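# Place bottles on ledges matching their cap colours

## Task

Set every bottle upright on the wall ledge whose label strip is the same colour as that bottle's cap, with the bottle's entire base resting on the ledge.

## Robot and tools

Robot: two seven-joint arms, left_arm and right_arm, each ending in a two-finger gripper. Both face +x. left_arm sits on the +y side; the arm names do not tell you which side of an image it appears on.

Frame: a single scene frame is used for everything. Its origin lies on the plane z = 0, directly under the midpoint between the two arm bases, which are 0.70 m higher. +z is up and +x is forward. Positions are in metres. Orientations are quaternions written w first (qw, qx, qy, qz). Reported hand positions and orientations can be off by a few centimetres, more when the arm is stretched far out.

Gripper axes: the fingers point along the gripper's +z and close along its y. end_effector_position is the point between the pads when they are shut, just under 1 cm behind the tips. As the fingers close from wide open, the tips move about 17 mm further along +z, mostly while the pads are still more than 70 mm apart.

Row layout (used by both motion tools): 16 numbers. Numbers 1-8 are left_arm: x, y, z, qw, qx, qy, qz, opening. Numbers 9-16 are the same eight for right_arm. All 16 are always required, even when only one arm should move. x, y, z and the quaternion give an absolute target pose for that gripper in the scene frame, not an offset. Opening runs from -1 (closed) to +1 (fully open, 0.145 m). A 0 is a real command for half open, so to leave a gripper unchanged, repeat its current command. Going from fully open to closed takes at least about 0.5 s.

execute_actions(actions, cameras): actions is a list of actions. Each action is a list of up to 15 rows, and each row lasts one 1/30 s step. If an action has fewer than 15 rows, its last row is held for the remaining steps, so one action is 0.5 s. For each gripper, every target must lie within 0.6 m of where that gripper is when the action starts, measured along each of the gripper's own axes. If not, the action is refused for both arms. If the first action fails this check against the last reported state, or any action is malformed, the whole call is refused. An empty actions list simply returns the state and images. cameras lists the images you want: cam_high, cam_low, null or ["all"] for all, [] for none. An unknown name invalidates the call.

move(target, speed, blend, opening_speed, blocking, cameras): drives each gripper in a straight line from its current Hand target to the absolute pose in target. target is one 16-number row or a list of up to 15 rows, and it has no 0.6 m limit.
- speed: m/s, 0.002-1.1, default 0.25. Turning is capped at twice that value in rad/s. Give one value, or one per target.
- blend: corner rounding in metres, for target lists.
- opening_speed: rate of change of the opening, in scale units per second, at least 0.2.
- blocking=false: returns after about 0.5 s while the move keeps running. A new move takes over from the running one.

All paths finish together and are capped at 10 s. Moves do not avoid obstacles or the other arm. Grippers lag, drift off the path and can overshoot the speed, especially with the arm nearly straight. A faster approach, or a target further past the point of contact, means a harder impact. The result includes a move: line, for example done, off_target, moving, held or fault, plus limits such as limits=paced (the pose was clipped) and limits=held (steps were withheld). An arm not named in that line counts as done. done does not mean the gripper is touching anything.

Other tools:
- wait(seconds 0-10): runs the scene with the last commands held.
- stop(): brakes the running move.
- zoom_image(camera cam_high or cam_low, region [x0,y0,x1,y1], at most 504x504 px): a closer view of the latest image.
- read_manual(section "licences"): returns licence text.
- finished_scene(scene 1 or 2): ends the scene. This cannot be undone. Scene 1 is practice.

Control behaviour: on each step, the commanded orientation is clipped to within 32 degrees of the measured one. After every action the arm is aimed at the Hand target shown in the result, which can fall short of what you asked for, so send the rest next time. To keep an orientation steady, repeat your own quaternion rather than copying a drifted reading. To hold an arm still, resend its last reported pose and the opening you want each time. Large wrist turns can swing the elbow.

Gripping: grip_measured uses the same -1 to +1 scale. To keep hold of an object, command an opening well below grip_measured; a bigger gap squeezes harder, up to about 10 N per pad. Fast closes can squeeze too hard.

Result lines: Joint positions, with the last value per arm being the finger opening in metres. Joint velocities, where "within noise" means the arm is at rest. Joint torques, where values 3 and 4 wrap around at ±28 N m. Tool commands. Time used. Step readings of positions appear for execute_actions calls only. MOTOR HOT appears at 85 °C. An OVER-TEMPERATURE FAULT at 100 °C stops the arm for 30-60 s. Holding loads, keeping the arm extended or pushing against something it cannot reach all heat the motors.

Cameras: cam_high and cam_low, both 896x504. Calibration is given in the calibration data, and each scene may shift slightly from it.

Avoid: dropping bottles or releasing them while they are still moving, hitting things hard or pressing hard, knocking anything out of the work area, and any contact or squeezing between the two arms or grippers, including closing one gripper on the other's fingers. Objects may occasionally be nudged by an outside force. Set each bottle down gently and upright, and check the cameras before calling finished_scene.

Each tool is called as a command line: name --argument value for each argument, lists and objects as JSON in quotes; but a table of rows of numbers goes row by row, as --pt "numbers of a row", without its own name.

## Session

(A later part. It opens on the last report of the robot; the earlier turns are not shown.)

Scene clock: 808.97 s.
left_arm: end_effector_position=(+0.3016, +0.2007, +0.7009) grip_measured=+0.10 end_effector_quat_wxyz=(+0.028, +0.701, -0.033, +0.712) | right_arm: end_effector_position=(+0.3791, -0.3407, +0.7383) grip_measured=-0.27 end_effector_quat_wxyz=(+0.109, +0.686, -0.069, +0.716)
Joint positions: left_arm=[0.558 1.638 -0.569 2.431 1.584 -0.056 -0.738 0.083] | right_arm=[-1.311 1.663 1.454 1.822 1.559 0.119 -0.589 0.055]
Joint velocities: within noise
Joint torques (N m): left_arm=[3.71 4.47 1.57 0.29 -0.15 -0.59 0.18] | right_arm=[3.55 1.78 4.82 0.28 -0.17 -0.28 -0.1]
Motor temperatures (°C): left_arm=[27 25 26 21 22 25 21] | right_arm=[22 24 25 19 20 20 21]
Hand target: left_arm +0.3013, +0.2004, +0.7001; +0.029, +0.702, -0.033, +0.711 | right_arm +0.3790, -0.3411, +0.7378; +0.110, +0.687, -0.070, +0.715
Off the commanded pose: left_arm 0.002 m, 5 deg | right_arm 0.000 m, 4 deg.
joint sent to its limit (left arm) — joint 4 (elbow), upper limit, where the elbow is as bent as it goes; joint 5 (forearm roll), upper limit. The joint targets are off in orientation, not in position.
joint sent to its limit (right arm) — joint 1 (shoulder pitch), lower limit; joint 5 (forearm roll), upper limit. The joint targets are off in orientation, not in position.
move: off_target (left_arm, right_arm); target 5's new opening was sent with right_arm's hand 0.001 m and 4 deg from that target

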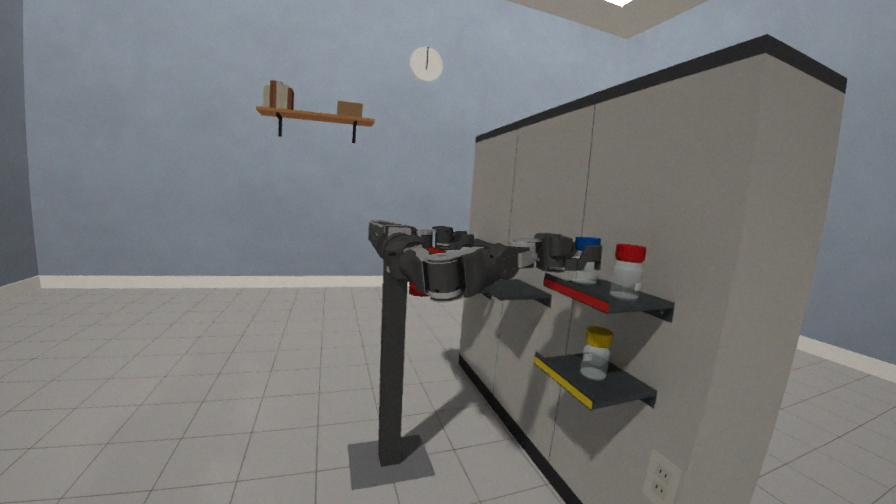

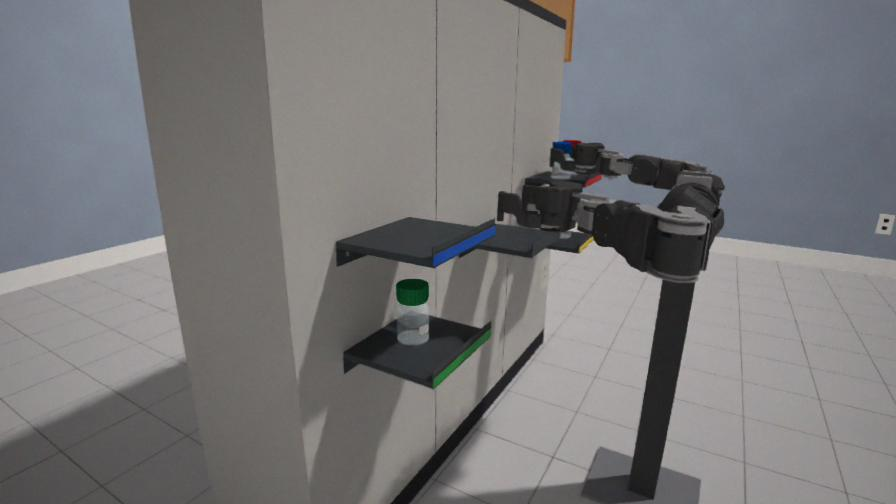

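move --pt "0.30 0.22 0.70 0 0.7071 0 0.7071 0.1 0.379 -0.341 0.782 0 0.7071 0 0.7071 -0.5" --pt "0.30 0.22 0.70 0 0.7071 0 0.7071 0.1 0.375 -0.21 0.74 0 0.7071 0 0.7071 -0.5" --pt "0.30 0.22 0.70 0 0.7071 0 0.7071 0.1 0.381 -0.08 0.69 -0.0923 0.701 0.0923 0.701 -0.5" --pt "0.30 0.22 0.70 0 0.7071 0 0.7071 0.1 0.381 0 0.68 -0.0923 0.701 0.0923 0.701 -0.5" --pt "0.30 0.22 0.70 0 0.7071 0 0.7071 0.1 0.381 0 0.65 -0.0923 0.701 0.0923 0.701 -0.5" --speed '[0.12,0.2,0.2,0.15,0.1]' --blend '[0.01,0.03,0.03,0.01,0]'

zoom_image --camera "cam_high" --region '[460, 220, 560, 320]'

zoom_image --camera "cam_low" --region '[450, 150, 580, 270]'

Scene clock: 830.10 s.
left_arm: end_effector_position=(+0.2998, +0.2202, +0.7013) grip_measured=+0.10 end_effector_quat_wxyz=(+0.000, +0.704, -0.001, +0.710) | right_arm: end_effector_position=(+0.3254, -0.0661, +0.6622) grip_measured=-0.27 end_effector_quat_wxyz=(-0.235, +0.685, +0.299, +0.621)
Joint positions: left_arm=[1.429 1.646 -1.411 2.43 1.584 -0.002 -0.785 0.083] | right_arm=[-1.311 1.998 1.188 2.128 1.559 -0.053 -0.188 0.055]
Joint velocities: within noise
Joint torques (N m): left_arm=[3.71 0.36 1.61 0.06 -0.18 -0.42 0.04] | right_arm=[4.13 0.75 3.67 0.34 0.05 -0.82 0.03]
Motor temperatures (°C): left_arm=[26 25 25 21 22 25 21] | right_arm=[22 24 25 19 20 20 21]
Hand target: left_arm +0.3000, +0.2200, +0.6999; -0.001, +0.706, +0.000, +0.708 | right_arm +0.3251, -0.0658, +0.6631; -0.239, +0.683, +0.297, +0.623
Off the commanded pose: left_arm 0.001 m, 1 deg | right_arm 0.087 m, 30 deg.
joint read past its limit (right arm) — joint 2 (shoulder roll), upper limit.
joint sent to its limit (left arm) — joint 5 (forearm roll), upper limit. The joint targets still meet the commanded pose.
joint sent to its limit (right arm) — joint 1 (shoulder pitch), lower limit; joint 2 (shoulder roll), upper limit; joint 5 (forearm roll), upper limit. The joint targets are off in position and orientation.
move: off_target (right_arm)

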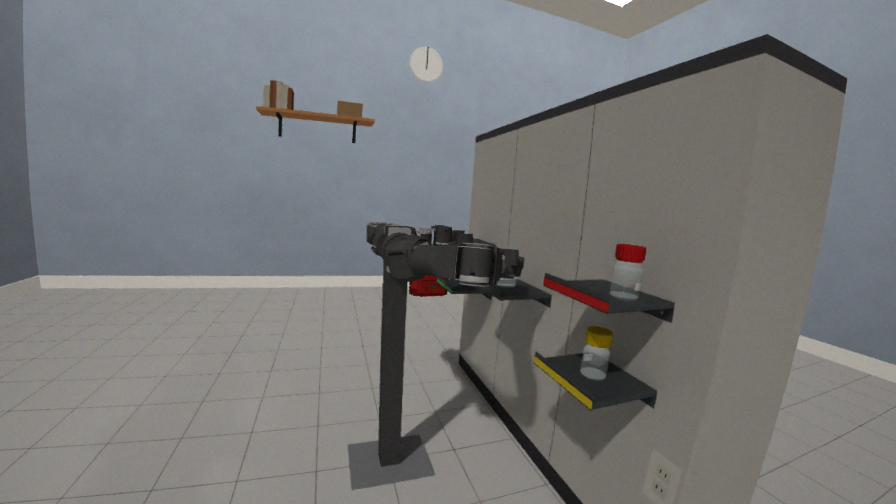

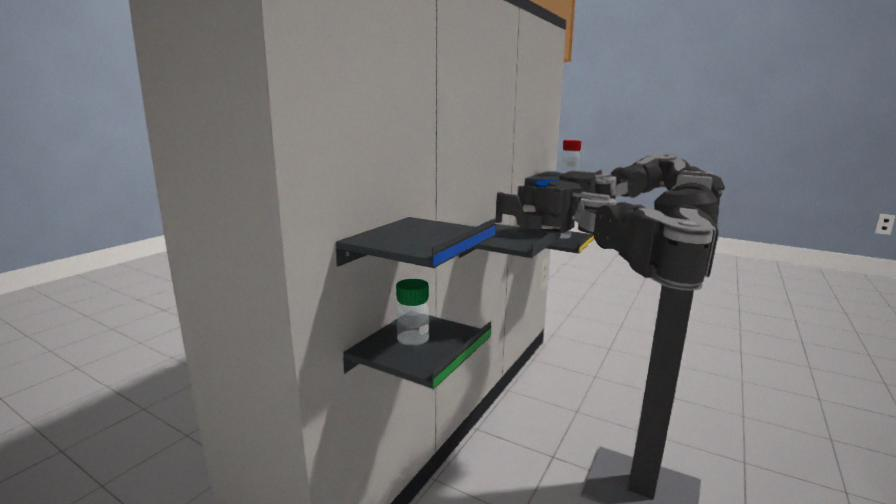

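Scaled by 5.040 from the camera's 896x504 image, which has a finer 1280x720 frame.

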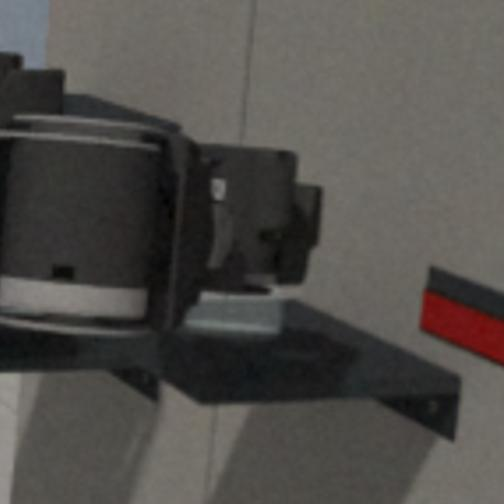

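Scaled by 3.877 from the camera's 896x504 image, which has a finer 1280x720 frame.

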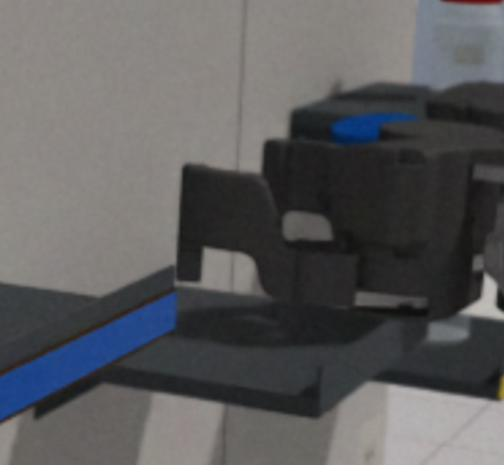

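move --pt "0.30 0.22 0.70 0 0.7071 0 0.7071 0.1 0.33 -0.09 0.72 0 0.7071 0 0.7071 -0.6" --pt "0.30 0.22 0.60 0 0.7071 0 0.7071 0.1 0.30 -0.21 0.72 0 0.7071 0 0.7071 -0.6" --pt "0.27 0.22 0.5 0 0.924 0 0.383 0.1 0.26 -0.21 0.5 0 0.924 0 0.383 -0.6" --pt "0.20 0.25 0.22 0 1 0 0 0.1 0.16 -0.38 0.25 0 1 0 0 -0.6" --pt "0.12 0.3 0.14 0 1 0 0 0.1 0.12 -0.3 0.14 0 1 0 0 -0.6" --speed 0.22 --blend '[0.01,0.03,0.03,0.02,0]'

Scene clock: 850.20 s.
left_arm: end_effector_position=(+0.1202, +0.3010, +0.1410) grip_measured=+0.10 end_effector_quat_wxyz=(-0.010, +1.000, +0.001, +0.006) | right_arm: end_effector_position=(+0.1192, -0.3007, +0.1408) grip_measured=-0.27 end_effector_quat_wxyz=(+0.010, +1.000, -0.002, +0.005)
Joint positions: left_arm=[0.289 0.353 -1.218 0.035 1.131 0.274 0.313 0.083] | right_arm=[0.282 0.351 -0.941 0.035 0.856 0.279 0.316 0.055]
Joint velocities: within noise
Joint torques (N m): left_arm=[3.55 3.65 -0.55 -0.43 0.1 -0.14 0.27] | right_arm=[2.78 3.78 -0.53 0.21 0.05 -0.03 0.21]
Motor temperatures (°C): left_arm=[26 24 25 21 22 24 21] | right_arm=[22 24 25 19 20 21 21]
Hand target: left_arm +0.1199, +0.2997, +0.1408; -0.007, +1.000, +0.000, +0.007 | right_arm +0.1197, -0.2997, +0.1407; +0.007, +1.000, +0.000, +0.006
Off the commanded pose: left_arm 0.001 m, 1 deg | right_arm 0.001 m, 1 deg.
elbow stopped short (left arm): the move would have taken joint 4 (elbow) straighter than the controller allows.
elbow stopped short (right arm): the move would have taken joint 4 (elbow) straighter than the controller allows.
elbow read too straight (left arm): the controller reads joint 4 (elbow) straighter than it allows; while it does, the hand can move without a command.
elbow read too straight (right arm): the controller reads joint 4 (elbow) straighter than it allows; while it does, the hand can move without a command.
move: done

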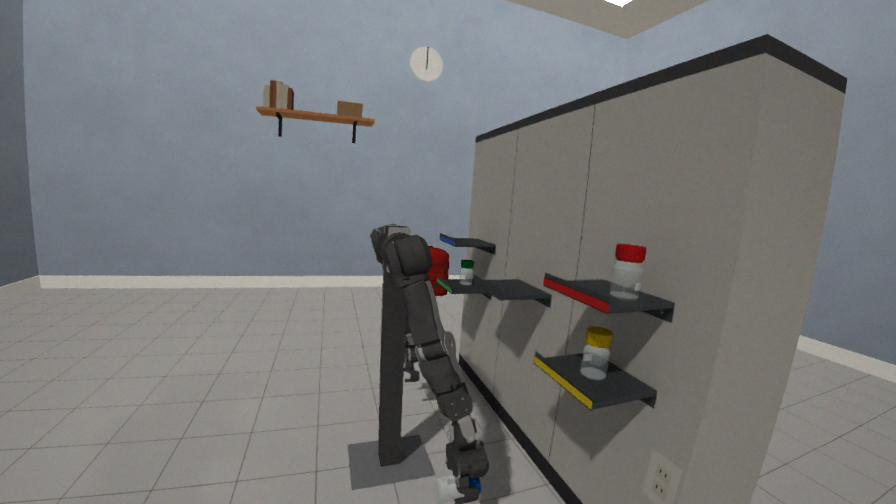

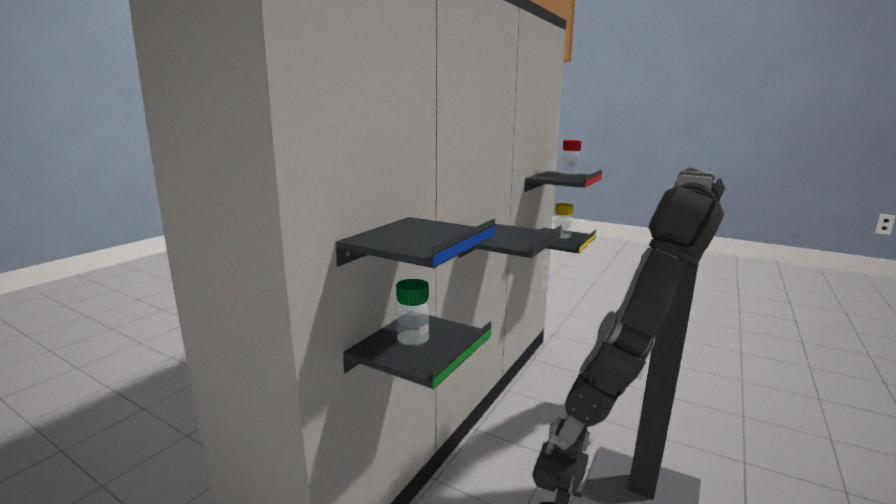

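move --pt "0.12 0.3 0.14 0 1 0 0 0.1 0.25 -0.22 0.35 0 0.924 0 0.383 -0.6" --pt "0.25 0.22 0.35 0 0.924 0 0.383 0.1 0.27 -0.21 0.45 0 0.83 0 0.56 -0.6" --pt "0.27 0.21 0.45 0 0.83 0 0.56 0.1 0.285 -0.2 0.62 0 0.7071 0 0.7071 -0.6" --pt "0.285 0.2 0.60 0 0.7071 0 0.7071 0.1 0.31 -0.16 0.71 0 0.7071 0 0.7071 -0.6" --pt "0.3 0.2 0.70 0 0.7071 0 0.7071 0.1 0.381 -0.06 0.69 -0.0923 0.701 0.0923 0.701 -0.6" --pt "0.3 0.2 0.70 0 0.7071 0 0.7071 0.1 0.381 0 0.68 -0.0923 0.701 0.0923 0.701 -0.6" --pt "0.3 0.2 0.70 0 0.7071 0 0.7071 0.1 0.381 0 0.653 -0.0923 0.701 0.0923 0.701 -0.6" --speed '[0.22,0.22,0.22,0.2,0.2,0.15,0.1]' --blend '[0.02,0.03,0.03,0.03,0.03,0.01,0]'

zoom_image --camera "cam_high" --region '[460, 220, 560, 320]'

zoom_image --camera "cam_low" --region '[450, 150, 580, 270]'

Scene clock: 875.37 s.
left_arm: end_effector_position=(+0.3018, +0.2008, +0.7014) grip_measured=+0.10 end_effector_quat_wxyz=(+0.025, +0.698, -0.032, +0.715) | right_arm: end_effector_position=(+0.3810, -0.0005, +0.6499) grip_measured=-0.27 end_effector_quat_wxyz=(-0.091, +0.706, +0.092, +0.696)
Joint positions: left_arm=[0.308 1.67 -0.342 2.431 1.584 -0.103 -0.748 0.083] | right_arm=[0.781 0.285 -0.897 1.902 0.897 0.521 -0.91 0.055]
Joint velocities: within noise
Joint torques (N m): left_arm=[3.86 3.6 1.58 0.16 -0.16 -0.42 0.12] | right_arm=[6.61 -0.65 2.43 2.65 -0.59 -0.55 0.16]
Motor temperatures (°C): left_arm=[26 24 25 21 22 24 21] | right_arm=[22 24 24 19 20 20 21]
Hand target: left_arm +0.3018, +0.2003, +0.6999; +0.027, +0.700, -0.032, +0.713 | right_arm +0.3809, +0.0000, +0.6530; -0.092, +0.701, +0.092, +0.701
Off the commanded pose: left_arm 0.002 m, 5 deg | right_arm 0.003 m, 1 deg.
elbow stopped short (left arm): the move would have taken joint 4 (elbow) straighter than the controller allows.
joint sent to its limit (left arm) — joint 4 (elbow), upper limit, where the elbow is as bent as it goes; joint 5 (forearm roll), upper limit. The joint targets are off in orientation, not in position.
move: off_target (left_arm)

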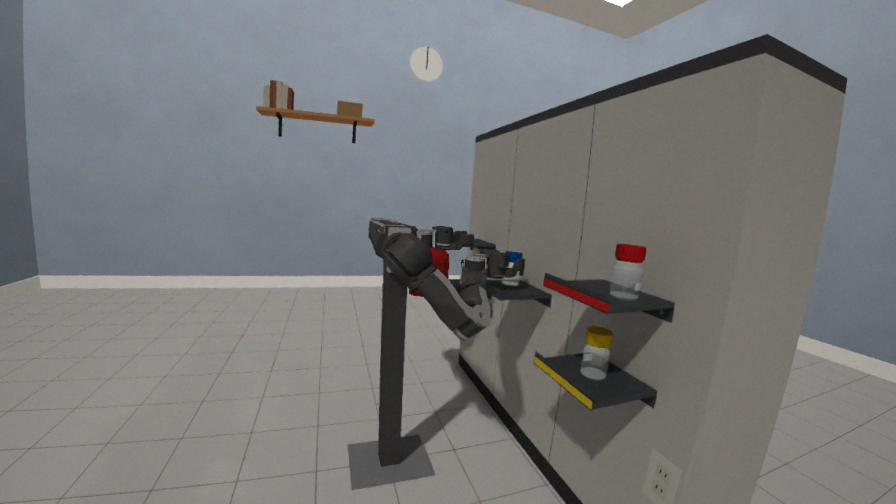

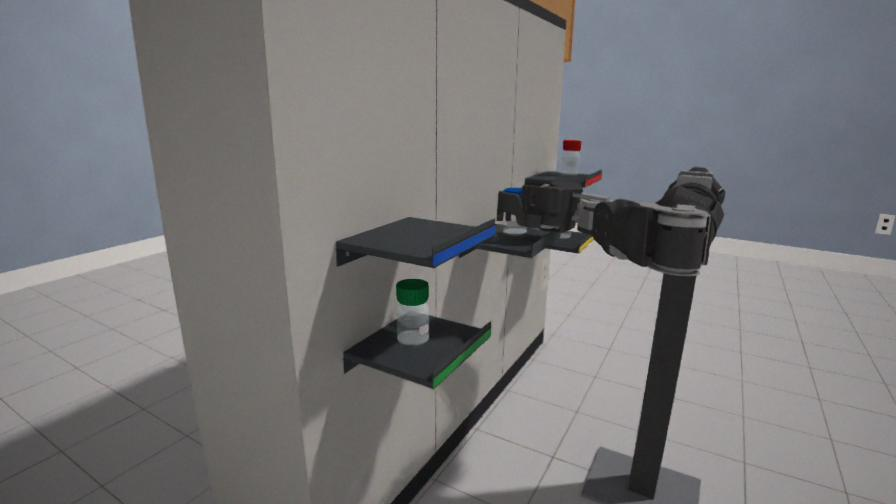

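Scaled by 5.040 from the camera's 896x504 image, which has a finer 1280x720 frame.

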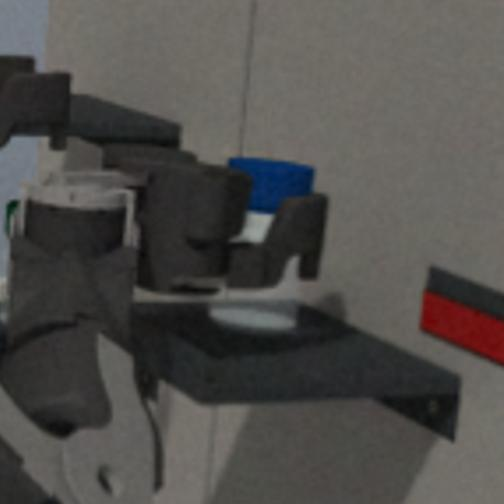

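Scaled by 3.877 from the camera's 896x504 image, which has a finer 1280x720 frame.

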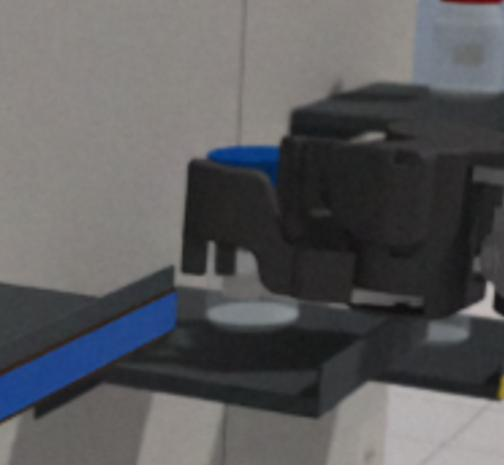

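move --pt "0.27 0.21 0.5 0 0.924 0 0.383 0.1 0.381 0 0.648 -0.0923 0.701 0.0923 0.701 -0.6" --pt "0.2 0.25 0.25 0 1 0 0 0.1 0.381 0 0.643 -0.0923 0.701 0.0923 0.701 -0.6" --pt "0.14 0.3 0.15 0 1 0 0 0.1 0.381 0 0.644 -0.0923 0.701 0.0923 0.701 -0.6" --pt "0.14 0.3 0.15 0 1 0 0 0.1 0.381 0 0.644 -0.0923 0.701 0.0923 0.701 0.1" --pt "0.25 0.22 0.35 0 0.924 0 0.383 0.1 0.31 -0.02 0.66 -0.0923 0.701 0.0923 0.701 0.1" --pt "0.27 0.21 0.45 0 0.83 0 0.56 0.1 0.29 -0.15 0.67 0 0.707 0 0.7071 0.1" --speed 0.25 --opening_speed 2

move --pt "0.285 0.2 0.62 0 0.7071 0 0.7071 0.1 0.27 -0.21 0.6 0 0.707 0 0.7071 0.1" --pt "0.31 0.15 0.69 0 0.7071 0 0.7071 0.1 0.26 -0.21 0.45 0 0.924 0 0.383 0.1" --pt "0.31 0.03 0.66 0.0923 0.701 -0.0923 0.701 0.5 0.26 -0.25 0.4 0 0.924 0 0.383 0.1" --pt "0.381 0.0 0.645 0.0923 0.701 -0.0923 0.701 0.5 0.26 -0.25 0.4 0 0.924 0 0.383 0.1" --speed 0.2

zoom_image --camera "cam_high" --region '[460, 220, 560, 320]'

zoom_image --camera "cam_low" --region '[450, 150, 580, 270]'

Scene clock: 912.30 s.
left_arm: end_effector_position=(+0.2704, +0.2089, +0.4497) grip_measured=+0.10 end_effector_quat_wxyz=(+0.002, +0.829, -0.001, +0.559) | right_arm: end_effector_position=(+0.2908, -0.1507, +0.6700) grip_measured=+0.10 end_effector_quat_wxyz=(+0.025, +0.611, -0.022, +0.791)
Joint positions: left_arm=[-0.019 1.179 -0.878 2.042 1.014 -0.229 -0.769 0.083] | right_arm=[0.327 0.91 -0.728 2.441 0.693 0.177 -1.138 0.083]
Joint velocities: within noise
Joint torques (N m): left_arm=[2.62 4.89 1.85 3.96 -0.26 -0.56 -0.03] | right_arm=[2.55 2.91 2.4 2.48 -0.35 -0.29 0.18]
Motor temperatures (°C): left_arm=[25 24 25 21 22 24 21] | right_arm=[24 23 24 20 20 21 21]
Hand target: left_arm +0.2700, +0.2100, +0.4500; +0.000, +0.829, +0.000, +0.559 | right_arm +0.2908, -0.1499, +0.6695; +0.022, +0.612, -0.021, +0.791
Off the commanded pose: left_arm 0.001 m, 0 deg | right_arm 0.001 m, 15 deg.
joint sent to its limit (right arm) — joint 4 (elbow), upper limit, where the elbow is as bent as it goes. The joint targets are off in orientation, not in position.
move: off_target (right_arm)

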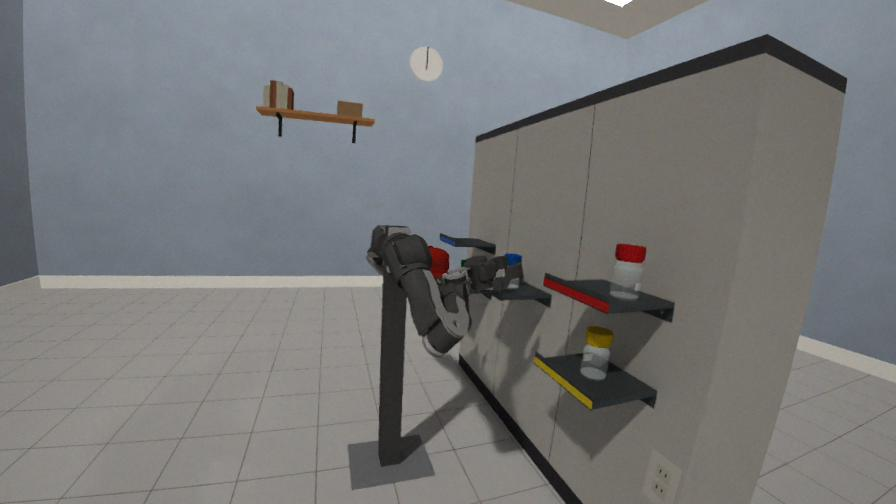

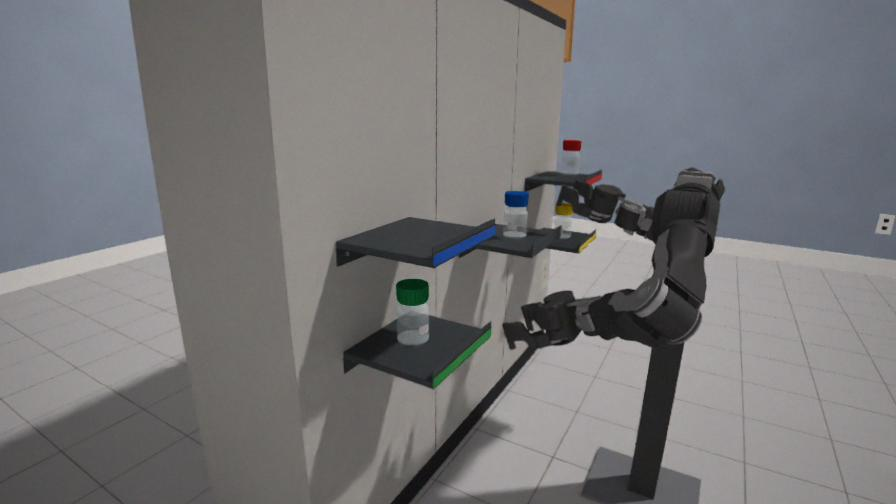

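Scene clock: 917.80 s.
left_arm: end_effector_position=(+0.3816, +0.0016, +0.6453) grip_measured=+0.50 end_effector_quat_wxyz=(+0.090, +0.702, -0.090, +0.701) | right_arm: end_effector_position=(+0.2603, -0.2518, +0.4004) grip_measured=+0.10 end_effector_quat_wxyz=(+0.004, +0.924, -0.001, +0.382)
Joint positions: left_arm=[0.876 0.366 -1.04 1.895 0.996 0.381 -0.983 0.112] | right_arm=[-0.066 1.233 -0.686 1.91 1.351 0.142 -0.55 0.083]
Joint velocities: within noise
Joint torques (N m): left_arm=[8.11 -0.62 1.94 2.89 -0.33 -0.48 0.24] | right_arm=[2.25 4.89 2.66 2.43 -0.22 -0.38 0.21]
Motor temperatures (°C): left_arm=[26 24 25 21 22 24 21] | right_arm=[23 23 24 20 20 21 21]
Hand target: left_arm +0.3810, +0.0001, +0.6450; +0.092, +0.701, -0.092, +0.701 | right_arm +0.2601, -0.2500, +0.4001; +0.000, +0.924, +0.000, +0.383
Off the commanded pose: left_arm 0.002 m, 0 deg | right_arm 0.002 m, 0 deg.
move: done

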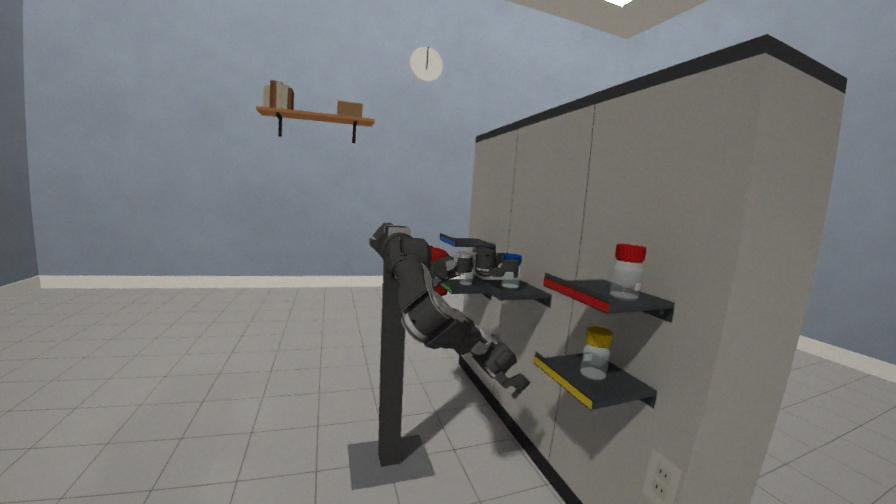

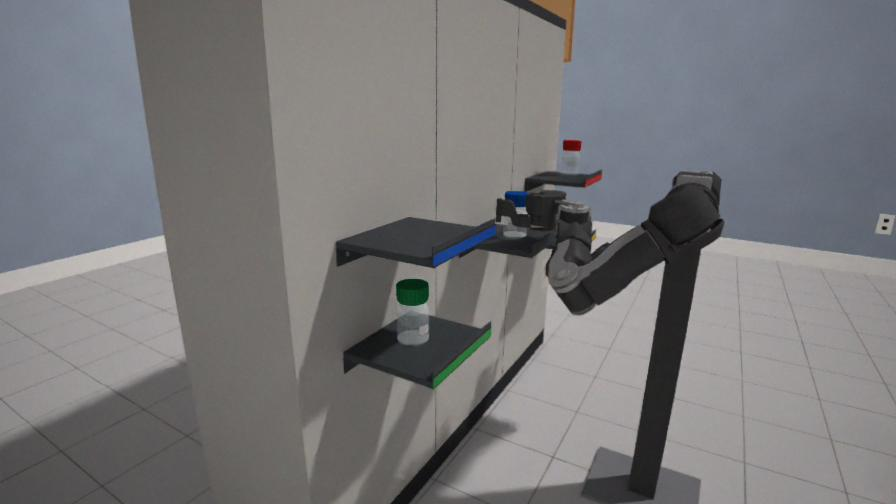

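Scaled by 5.040 from the camera's 896x504 image, which has a finer 1280x720 frame.

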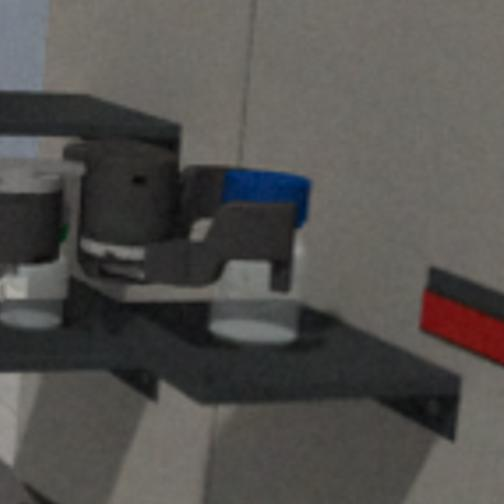

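Scaled by 3.877 from the camera's 896x504 image, which has a finer 1280x720 frame.

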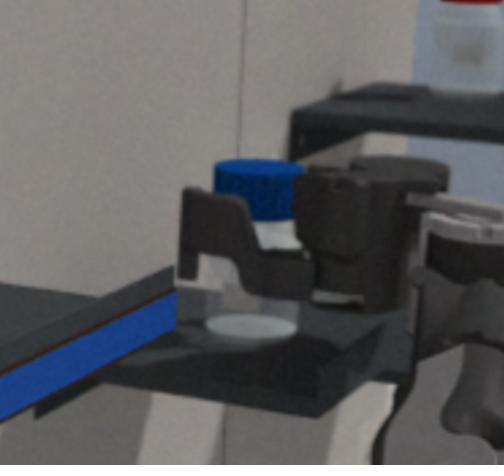

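Grip, and carry by the sideways route to L-up at y=.40.

move --pt "0.381 0.0 0.645 0.0923 0.701 -0.0923 0.701 -0.6 0.26 -0.25 0.4 0 0.924 0 0.383 0.1" --pt "0.381 0.0 0.685 0.0923 0.701 -0.0923 0.701 -0.6 0.26 -0.25 0.4 0 0.924 0 0.383 0.1" --pt "0.375 0.10 0.72 0 0.7071 0 0.7071 -0.6 0.26 -0.25 0.4 0 0.924 0 0.383 0.1" --pt "0.375 0.22 0.79 0 0.7071 0 0.7071 -0.6 0.26 -0.25 0.4 0 0.924 0 0.383 0.1" --pt "0.381 0.41 0.79 -0.0923 0.701 0.0923 0.701 -0.6 0.26 -0.25 0.4 0 0.924 0 0.383 0.1" --pt "0.381 0.41 0.755 -0.0923 0.701 0.0923 0.701 -0.6 0.26 -0.25 0.4 0 0.924 0 0.383 0.1" --speed '[0.2,0.15,0.2,0.2,0.25,0.1]' --blend '[0,0.01,0.03,0.03,0.01,0]' --opening_speed 2

zoom_image --camera "cam_low" --region '[330, 140, 530, 290]'

Scene clock: 936.63 s.
left_arm: end_effector_position=(+0.3817, +0.4099, +0.7510) grip_measured=-0.25 end_effector_quat_wxyz=(-0.092, +0.707, +0.091, +0.695) | right_arm: end_effector_position=(+0.2603, -0.2518, +0.4004) grip_measured=+0.10 end_effector_quat_wxyz=(+0.004, +0.924, -0.001, +0.382)
Joint positions: left_arm=[0.699 1.377 -0.268 1.526 1.388 0.444 -0.269 0.057] | right_arm=[-0.066 1.233 -0.686 1.91 1.351 0.142 -0.55 0.083]
Joint velocities: within noise
Joint torques (N m): left_arm=[6.05 6.05 4.1 1.7 0.02 -0.97 0.03] | right_arm=[2.12 4.73 2.67 2.35 -0.2 -0.39 0.2]
Motor temperatures (°C): left_arm=[27 24 25 21 22 24 21] | right_arm=[22 24 24 20 20 20 21]
Hand target: left_arm +0.3809, +0.4100, +0.7550; -0.092, +0.701, +0.092, +0.701 | right_arm +0.2601, -0.2500, +0.4001; +0.000, +0.924, +0.000, +0.383
Off the commanded pose: left_arm 0.004 m, 1 deg | right_arm 0.002 m, 0 deg.
move: off_target (left_arm)

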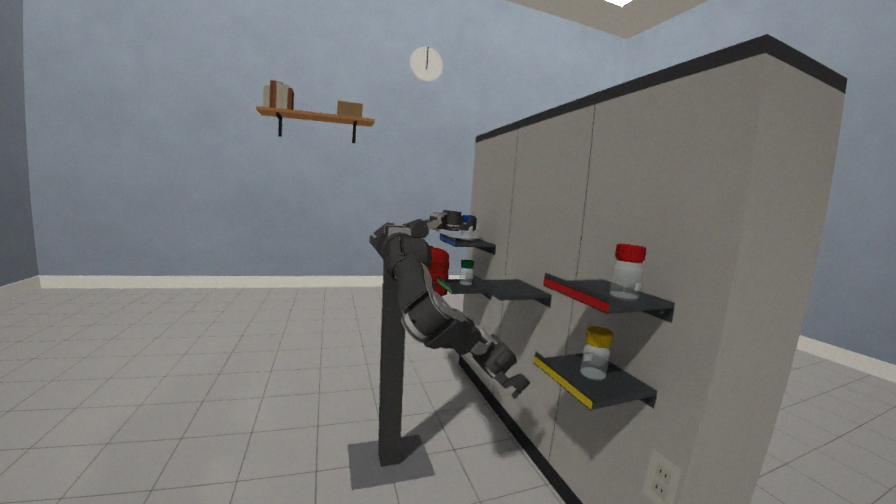

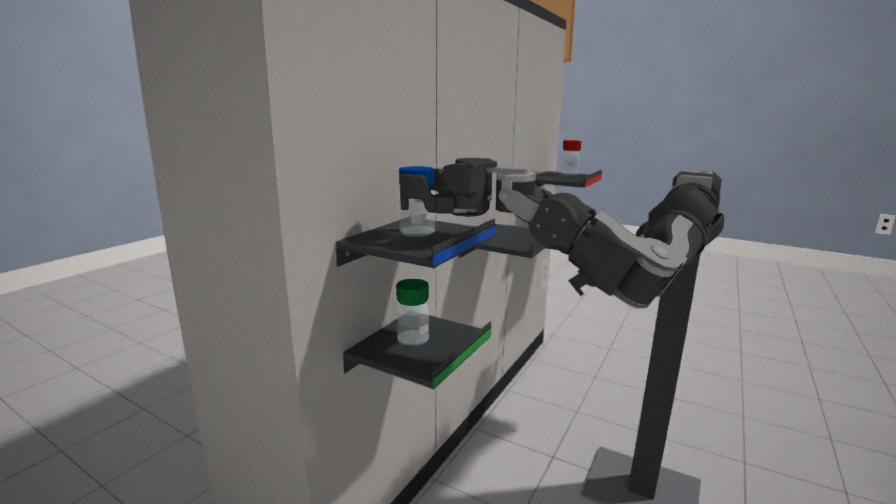

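Scaled by 2.520 from the camera's 896x504 image, which has a finer 1280x720 frame.

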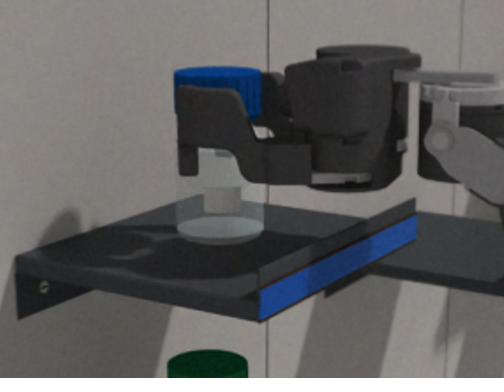

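move --pt "0.381 0.41 0.748 -0.0923 0.701 0.0923 0.701 -0.6 0.26 -0.25 0.4 0 0.924 0 0.383 0.1" --pt "0.381 0.41 0.744 -0.0923 0.701 0.0923 0.701 -0.6 0.26 -0.25 0.4 0 0.924 0 0.383 0.1" --pt "0.381 0.41 0.744 -0.0923 0.701 0.0923 0.701 0.1 0.26 -0.25 0.4 0 0.924 0 0.383 0.1" --pt "0.31 0.40 0.76 -0.0923 0.701 0.0923 0.701 0.1 0.26 -0.25 0.4 0 0.924 0 0.383 0.1" --speed '[0.1,0.03,0.1,0.15]' --opening_speed 2

zoom_image --camera "cam_low" --region '[330, 140, 530, 290]'

Scene clock: 950.30 s.
left_arm: end_effector_position=(+0.3096, +0.3993, +0.7621) grip_measured=+0.10 end_effector_quat_wxyz=(-0.092, +0.698, +0.089, +0.704) | right_arm: end_effector_position=(+0.2603, -0.2518, +0.4004) grip_measured=+0.10 end_effector_quat_wxyz=(+0.004, +0.924, -0.001, +0.382)
Joint positions: left_arm=[1.959 1.806 -1.562 1.85 1.584 0.389 -0.302 0.083] | right_arm=[-0.066 1.233 -0.686 1.91 1.351 0.142 -0.55 0.083]
Joint velocities: within noise
Joint torques (N m): left_arm=[3.23 -2.81 2.36 0.03 0.05 -0.53 -0.07] | right_arm=[2.15 4.89 2.58 2.41 -0.18 -0.39 0.2]
Motor temperatures (°C): left_arm=[27 25 26 21 22 25 21] | right_arm=[22 24 24 20 20 20 21]
Hand target: left_arm +0.3100, +0.4000, +0.7601; -0.093, +0.701, +0.091, +0.701 | right_arm +0.2601, -0.2500, +0.4001; +0.000, +0.924, +0.000, +0.383
Off the commanded pose: left_arm 0.002 m, 1 deg | right_arm 0.002 m, 0 deg.
joint sent to its limit (left arm) — joint 3 (upper arm roll), lower limit; joint 5 (forearm roll), upper limit. The joint targets still meet the commanded pose.
move: done; target 3's new opening was sent with left_arm's hand 0.004 m and 1 deg from that target

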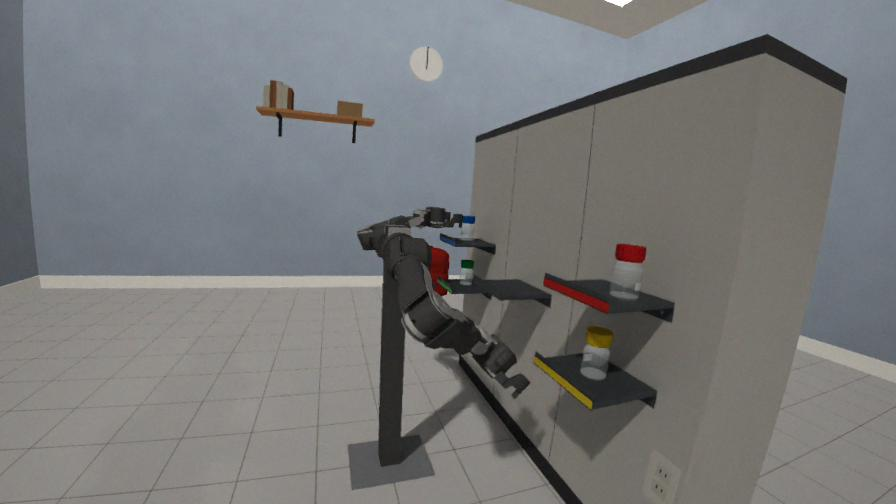

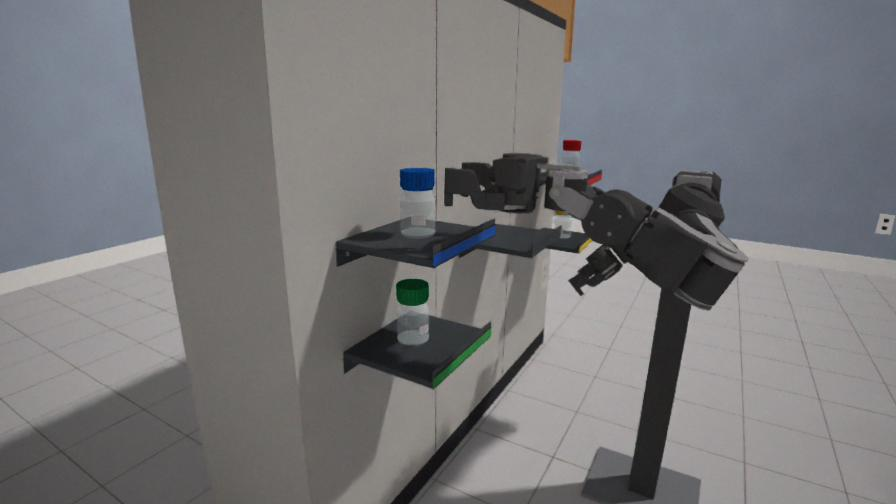

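Scaled by 2.520 from the camera's 896x504 image, which has a finer 1280x720 frame.

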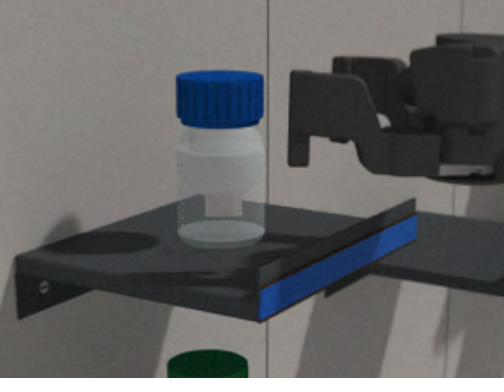

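move --pt "0.30 0.25 0.74 0 0.7071 0 0.7071 0.1 0.26 -0.25 0.4 0 0.924 0 0.383 0.1" --pt "0.285 0.2 0.62 0 0.7071 0 0.7071 0.1 0.26 -0.25 0.4 0 0.924 0 0.383 0.1" --pt "0.27 0.21 0.5 0 0.924 0 0.383 0.1 0.26 -0.25 0.4 0 0.924 0 0.383 0.1" --pt "0.2 0.25 0.25 0 1 0 0 0.1 0.26 -0.25 0.4 0 0.924 0 0.383 0.1" --pt "0.12 0.3 0.14 0 1 0 0 0.1 0.26 -0.25 0.4 0 0.924 0 0.383 0.1" --pt "0.25 0.22 0.35 0 0.924 0 0.383 0.1 0.26 -0.25 0.4 0 0.924 0 0.383 0.1" --pt "0.285 0.2 0.62 0 0.7071 0 0.7071 0.1 0.26 -0.25 0.4 0 0.924 0 0.383 0.1" --speed 0.4 --blend '[0.03,0.03,0.03,0.03,0,0.03,0]' --cameras '["cam_low"]'

move --pt "0.31 0.2 0.74 0 0.7071 0 0.7071 0.3 0.26 -0.25 0.4 0 0.924 0 0.383 0.1" --pt "0.32 0.40 0.76 -0.0923 0.701 0.0923 0.701 0.3 0.26 -0.25 0.4 0 0.924 0 0.383 0.1" --pt "0.37 0.41 0.75 -0.0923 0.701 0.0923 0.701 0.3 0.26 -0.25 0.4 0 0.924 0 0.383 0.1" --speed 0.25 --blend '[0.03,0.02,0]' --cameras '["cam_low"]'

move --pt "0.335 0.41 0.775 0 0.616 0 0.788 0.3 0.26 -0.25 0.4 0 0.924 0 0.383 0.1" --pt "0.31 0.40 0.80 0 0.537 0 0.843 0.3 0.26 -0.25 0.4 0 0.924 0 0.383 0.1" --pt "0.30 0.22 0.76 0 0.616 0 0.788 0.3 0.26 -0.25 0.4 0 0.924 0 0.383 0.1" --pt "0.29 0.2 0.65 0 0.7071 0 0.7071 0.3 0.26 -0.25 0.4 0 0.924 0 0.383 0.1" --speed 0.25 --blend '[0.01,0.02,0.03,0]'

Scene clock: 1046.00 s.
left_arm: end_effector_position=(+0.2851, +0.1989, +0.6195) grip_measured=+0.10 end_effector_quat_wxyz=(+0.003, +0.706, -0.002, +0.708) | right_arm: end_effector_position=(+0.2603, -0.2518, +0.4004) grip_measured=+0.10 end_effector_quat_wxyz=(+0.004, +0.924, -0.001, +0.382)
Joint positions: left_arm=[0.042 1.45 -0.572 2.431 1.077 -0.24 -0.951 0.083] | right_arm=[-0.066 1.233 -0.686 1.91 1.351 0.142 -0.55 0.083]
Joint velocities: within noise
Joint torques (N m): left_arm=[3.31 4.89 2.22 2.61 -0.22 -0.45 -0.05] | right_arm=[2.18 4.92 2.7 2.39 -0.18 -0.41 0.22]
Motor temperatures (°C): left_arm=[24 24 26 21 21 25 21] | right_arm=[22 24 24 20 20 20 21]
Hand target: left_arm +0.2852, +0.2000, +0.6199; +0.001, +0.706, -0.001, +0.708 | right_arm +0.2600, -0.2500, +0.4001; +0.000, +0.924, +0.000, +0.383
Off the commanded pose: left_arm 0.001 m, 0 deg | right_arm 0.002 m, 0 deg.
joint sent to its limit (left arm) — joint 4 (elbow), upper limit, where the elbow is as bent as it goes. The joint targets still meet the commanded pose.
move: done
Images, in order (width x height): cam_low 896x504.

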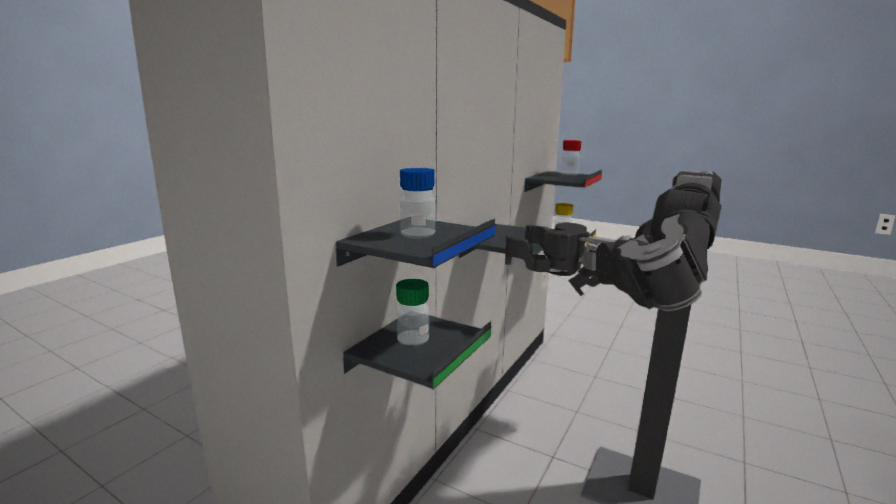

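Scene clock: 1048.73 s.
left_arm: end_effector_position=(+0.3701, +0.4087, +0.7508) grip_measured=+0.30 end_effector_quat_wxyz=(-0.093, +0.699, +0.084, +0.704) | right_arm: end_effector_position=(+0.2603, -0.2518, +0.4004) grip_measured=+0.10 end_effector_quat_wxyz=(+0.004, +0.924, -0.001, +0.382)
Joint positions: left_arm=[-0.227 1.595 0.449 1.585 1.584 0.217 -0.273 0.098] | right_arm=[-0.066 1.233 -0.686 1.91 1.351 0.142 -0.55 0.083]
Joint velocities: within noise
Joint torques (N m): left_arm=[4.73 6.98 3.93 0.12 0.07 -0.54 -0.06] | right_arm=[2.2 4.97 2.73 2.36 -0.18 -0.38 0.22]
Motor temperatures (°C): left_arm=[24 24 26 21 21 25 21] | right_arm=[21 24 24 20 20 20 21]
Hand target: left_arm +0.3697, +0.4100, +0.7499; -0.094, +0.700, +0.088, +0.703 | right_arm +0.2600, -0.2500, +0.4001; +0.000, +0.924, +0.000, +0.383
Off the commanded pose: left_arm 0.002 m, 1 deg | right_arm 0.002 m, 0 deg.
joint sent to its limit (left arm) — joint 5 (forearm roll), upper limit. The joint targets still meet the commanded pose.
move: done
Images, in order (width x height): cam_low 896x504.

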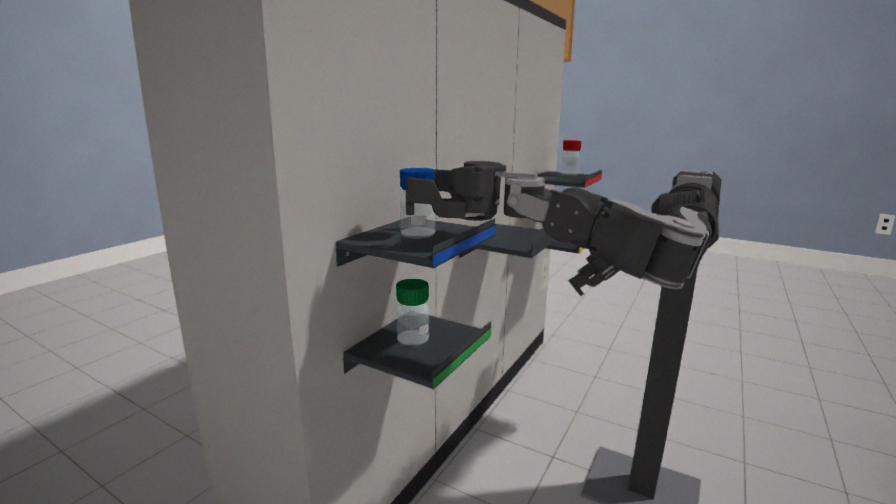

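Scene clock: 1051.70 s.
left_arm: end_effector_position=(+0.2912, +0.2009, +0.6512) grip_measured=+0.30 end_effector_quat_wxyz=(+0.022, +0.683, -0.023, +0.730) | right_arm: end_effector_position=(+0.2603, -0.2518, +0.4004) grip_measured=+0.10 end_effector_quat_wxyz=(+0.004, +0.924, -0.001, +0.382)
Joint positions: left_arm=[-0.362 1.193 0.105 2.432 1.088 0.043 -0.685 0.098] | right_arm=[-0.066 1.233 -0.686 1.91 1.351 0.142 -0.55 0.083]
Joint velocities: within noise
Joint torques (N m): left_arm=[2.2 3.89 1.35 2.5 -0.25 -0.62 0.14] | right_arm=[2.15 4.92 2.63 2.4 -0.17 -0.39 0.22]
Motor temperatures (°C): left_arm=[24 24 26 21 21 25 21] | right_arm=[21 24 24 20 20 20 21]
Hand target: left_arm +0.2909, +0.2003, +0.6496; +0.023, +0.685, -0.023, +0.728 | right_arm +0.2600, -0.2500, +0.4001; +0.000, +0.924, +0.000, +0.383
Off the commanded pose: left_arm 0.002 m, 5 deg | right_arm 0.002 m, 0 deg.
joint read past its limit (left arm) — joint 4 (elbow), upper limit, where the elbow is as bent as it goes.
joint sent to its limit (left arm) — joint 4 (elbow), upper limit, where the elbow is as bent as it goes. The joint targets are off in orientation, not in position.
move: off_target (left_arm)

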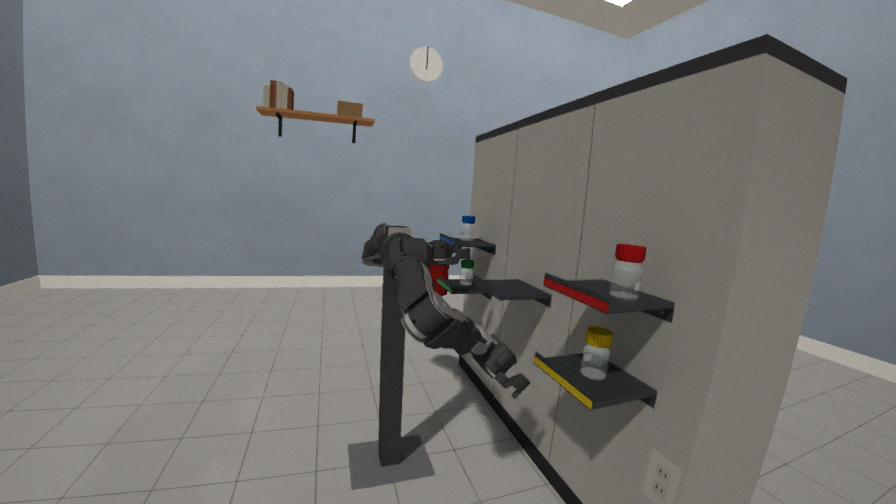

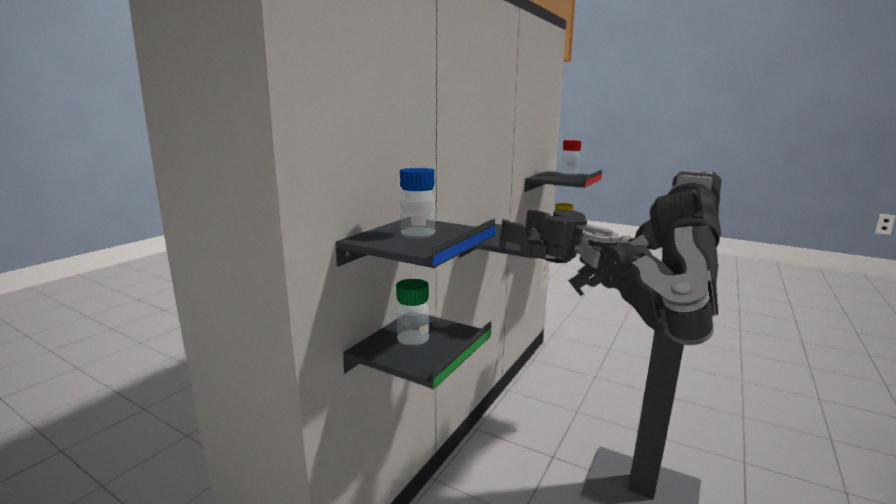

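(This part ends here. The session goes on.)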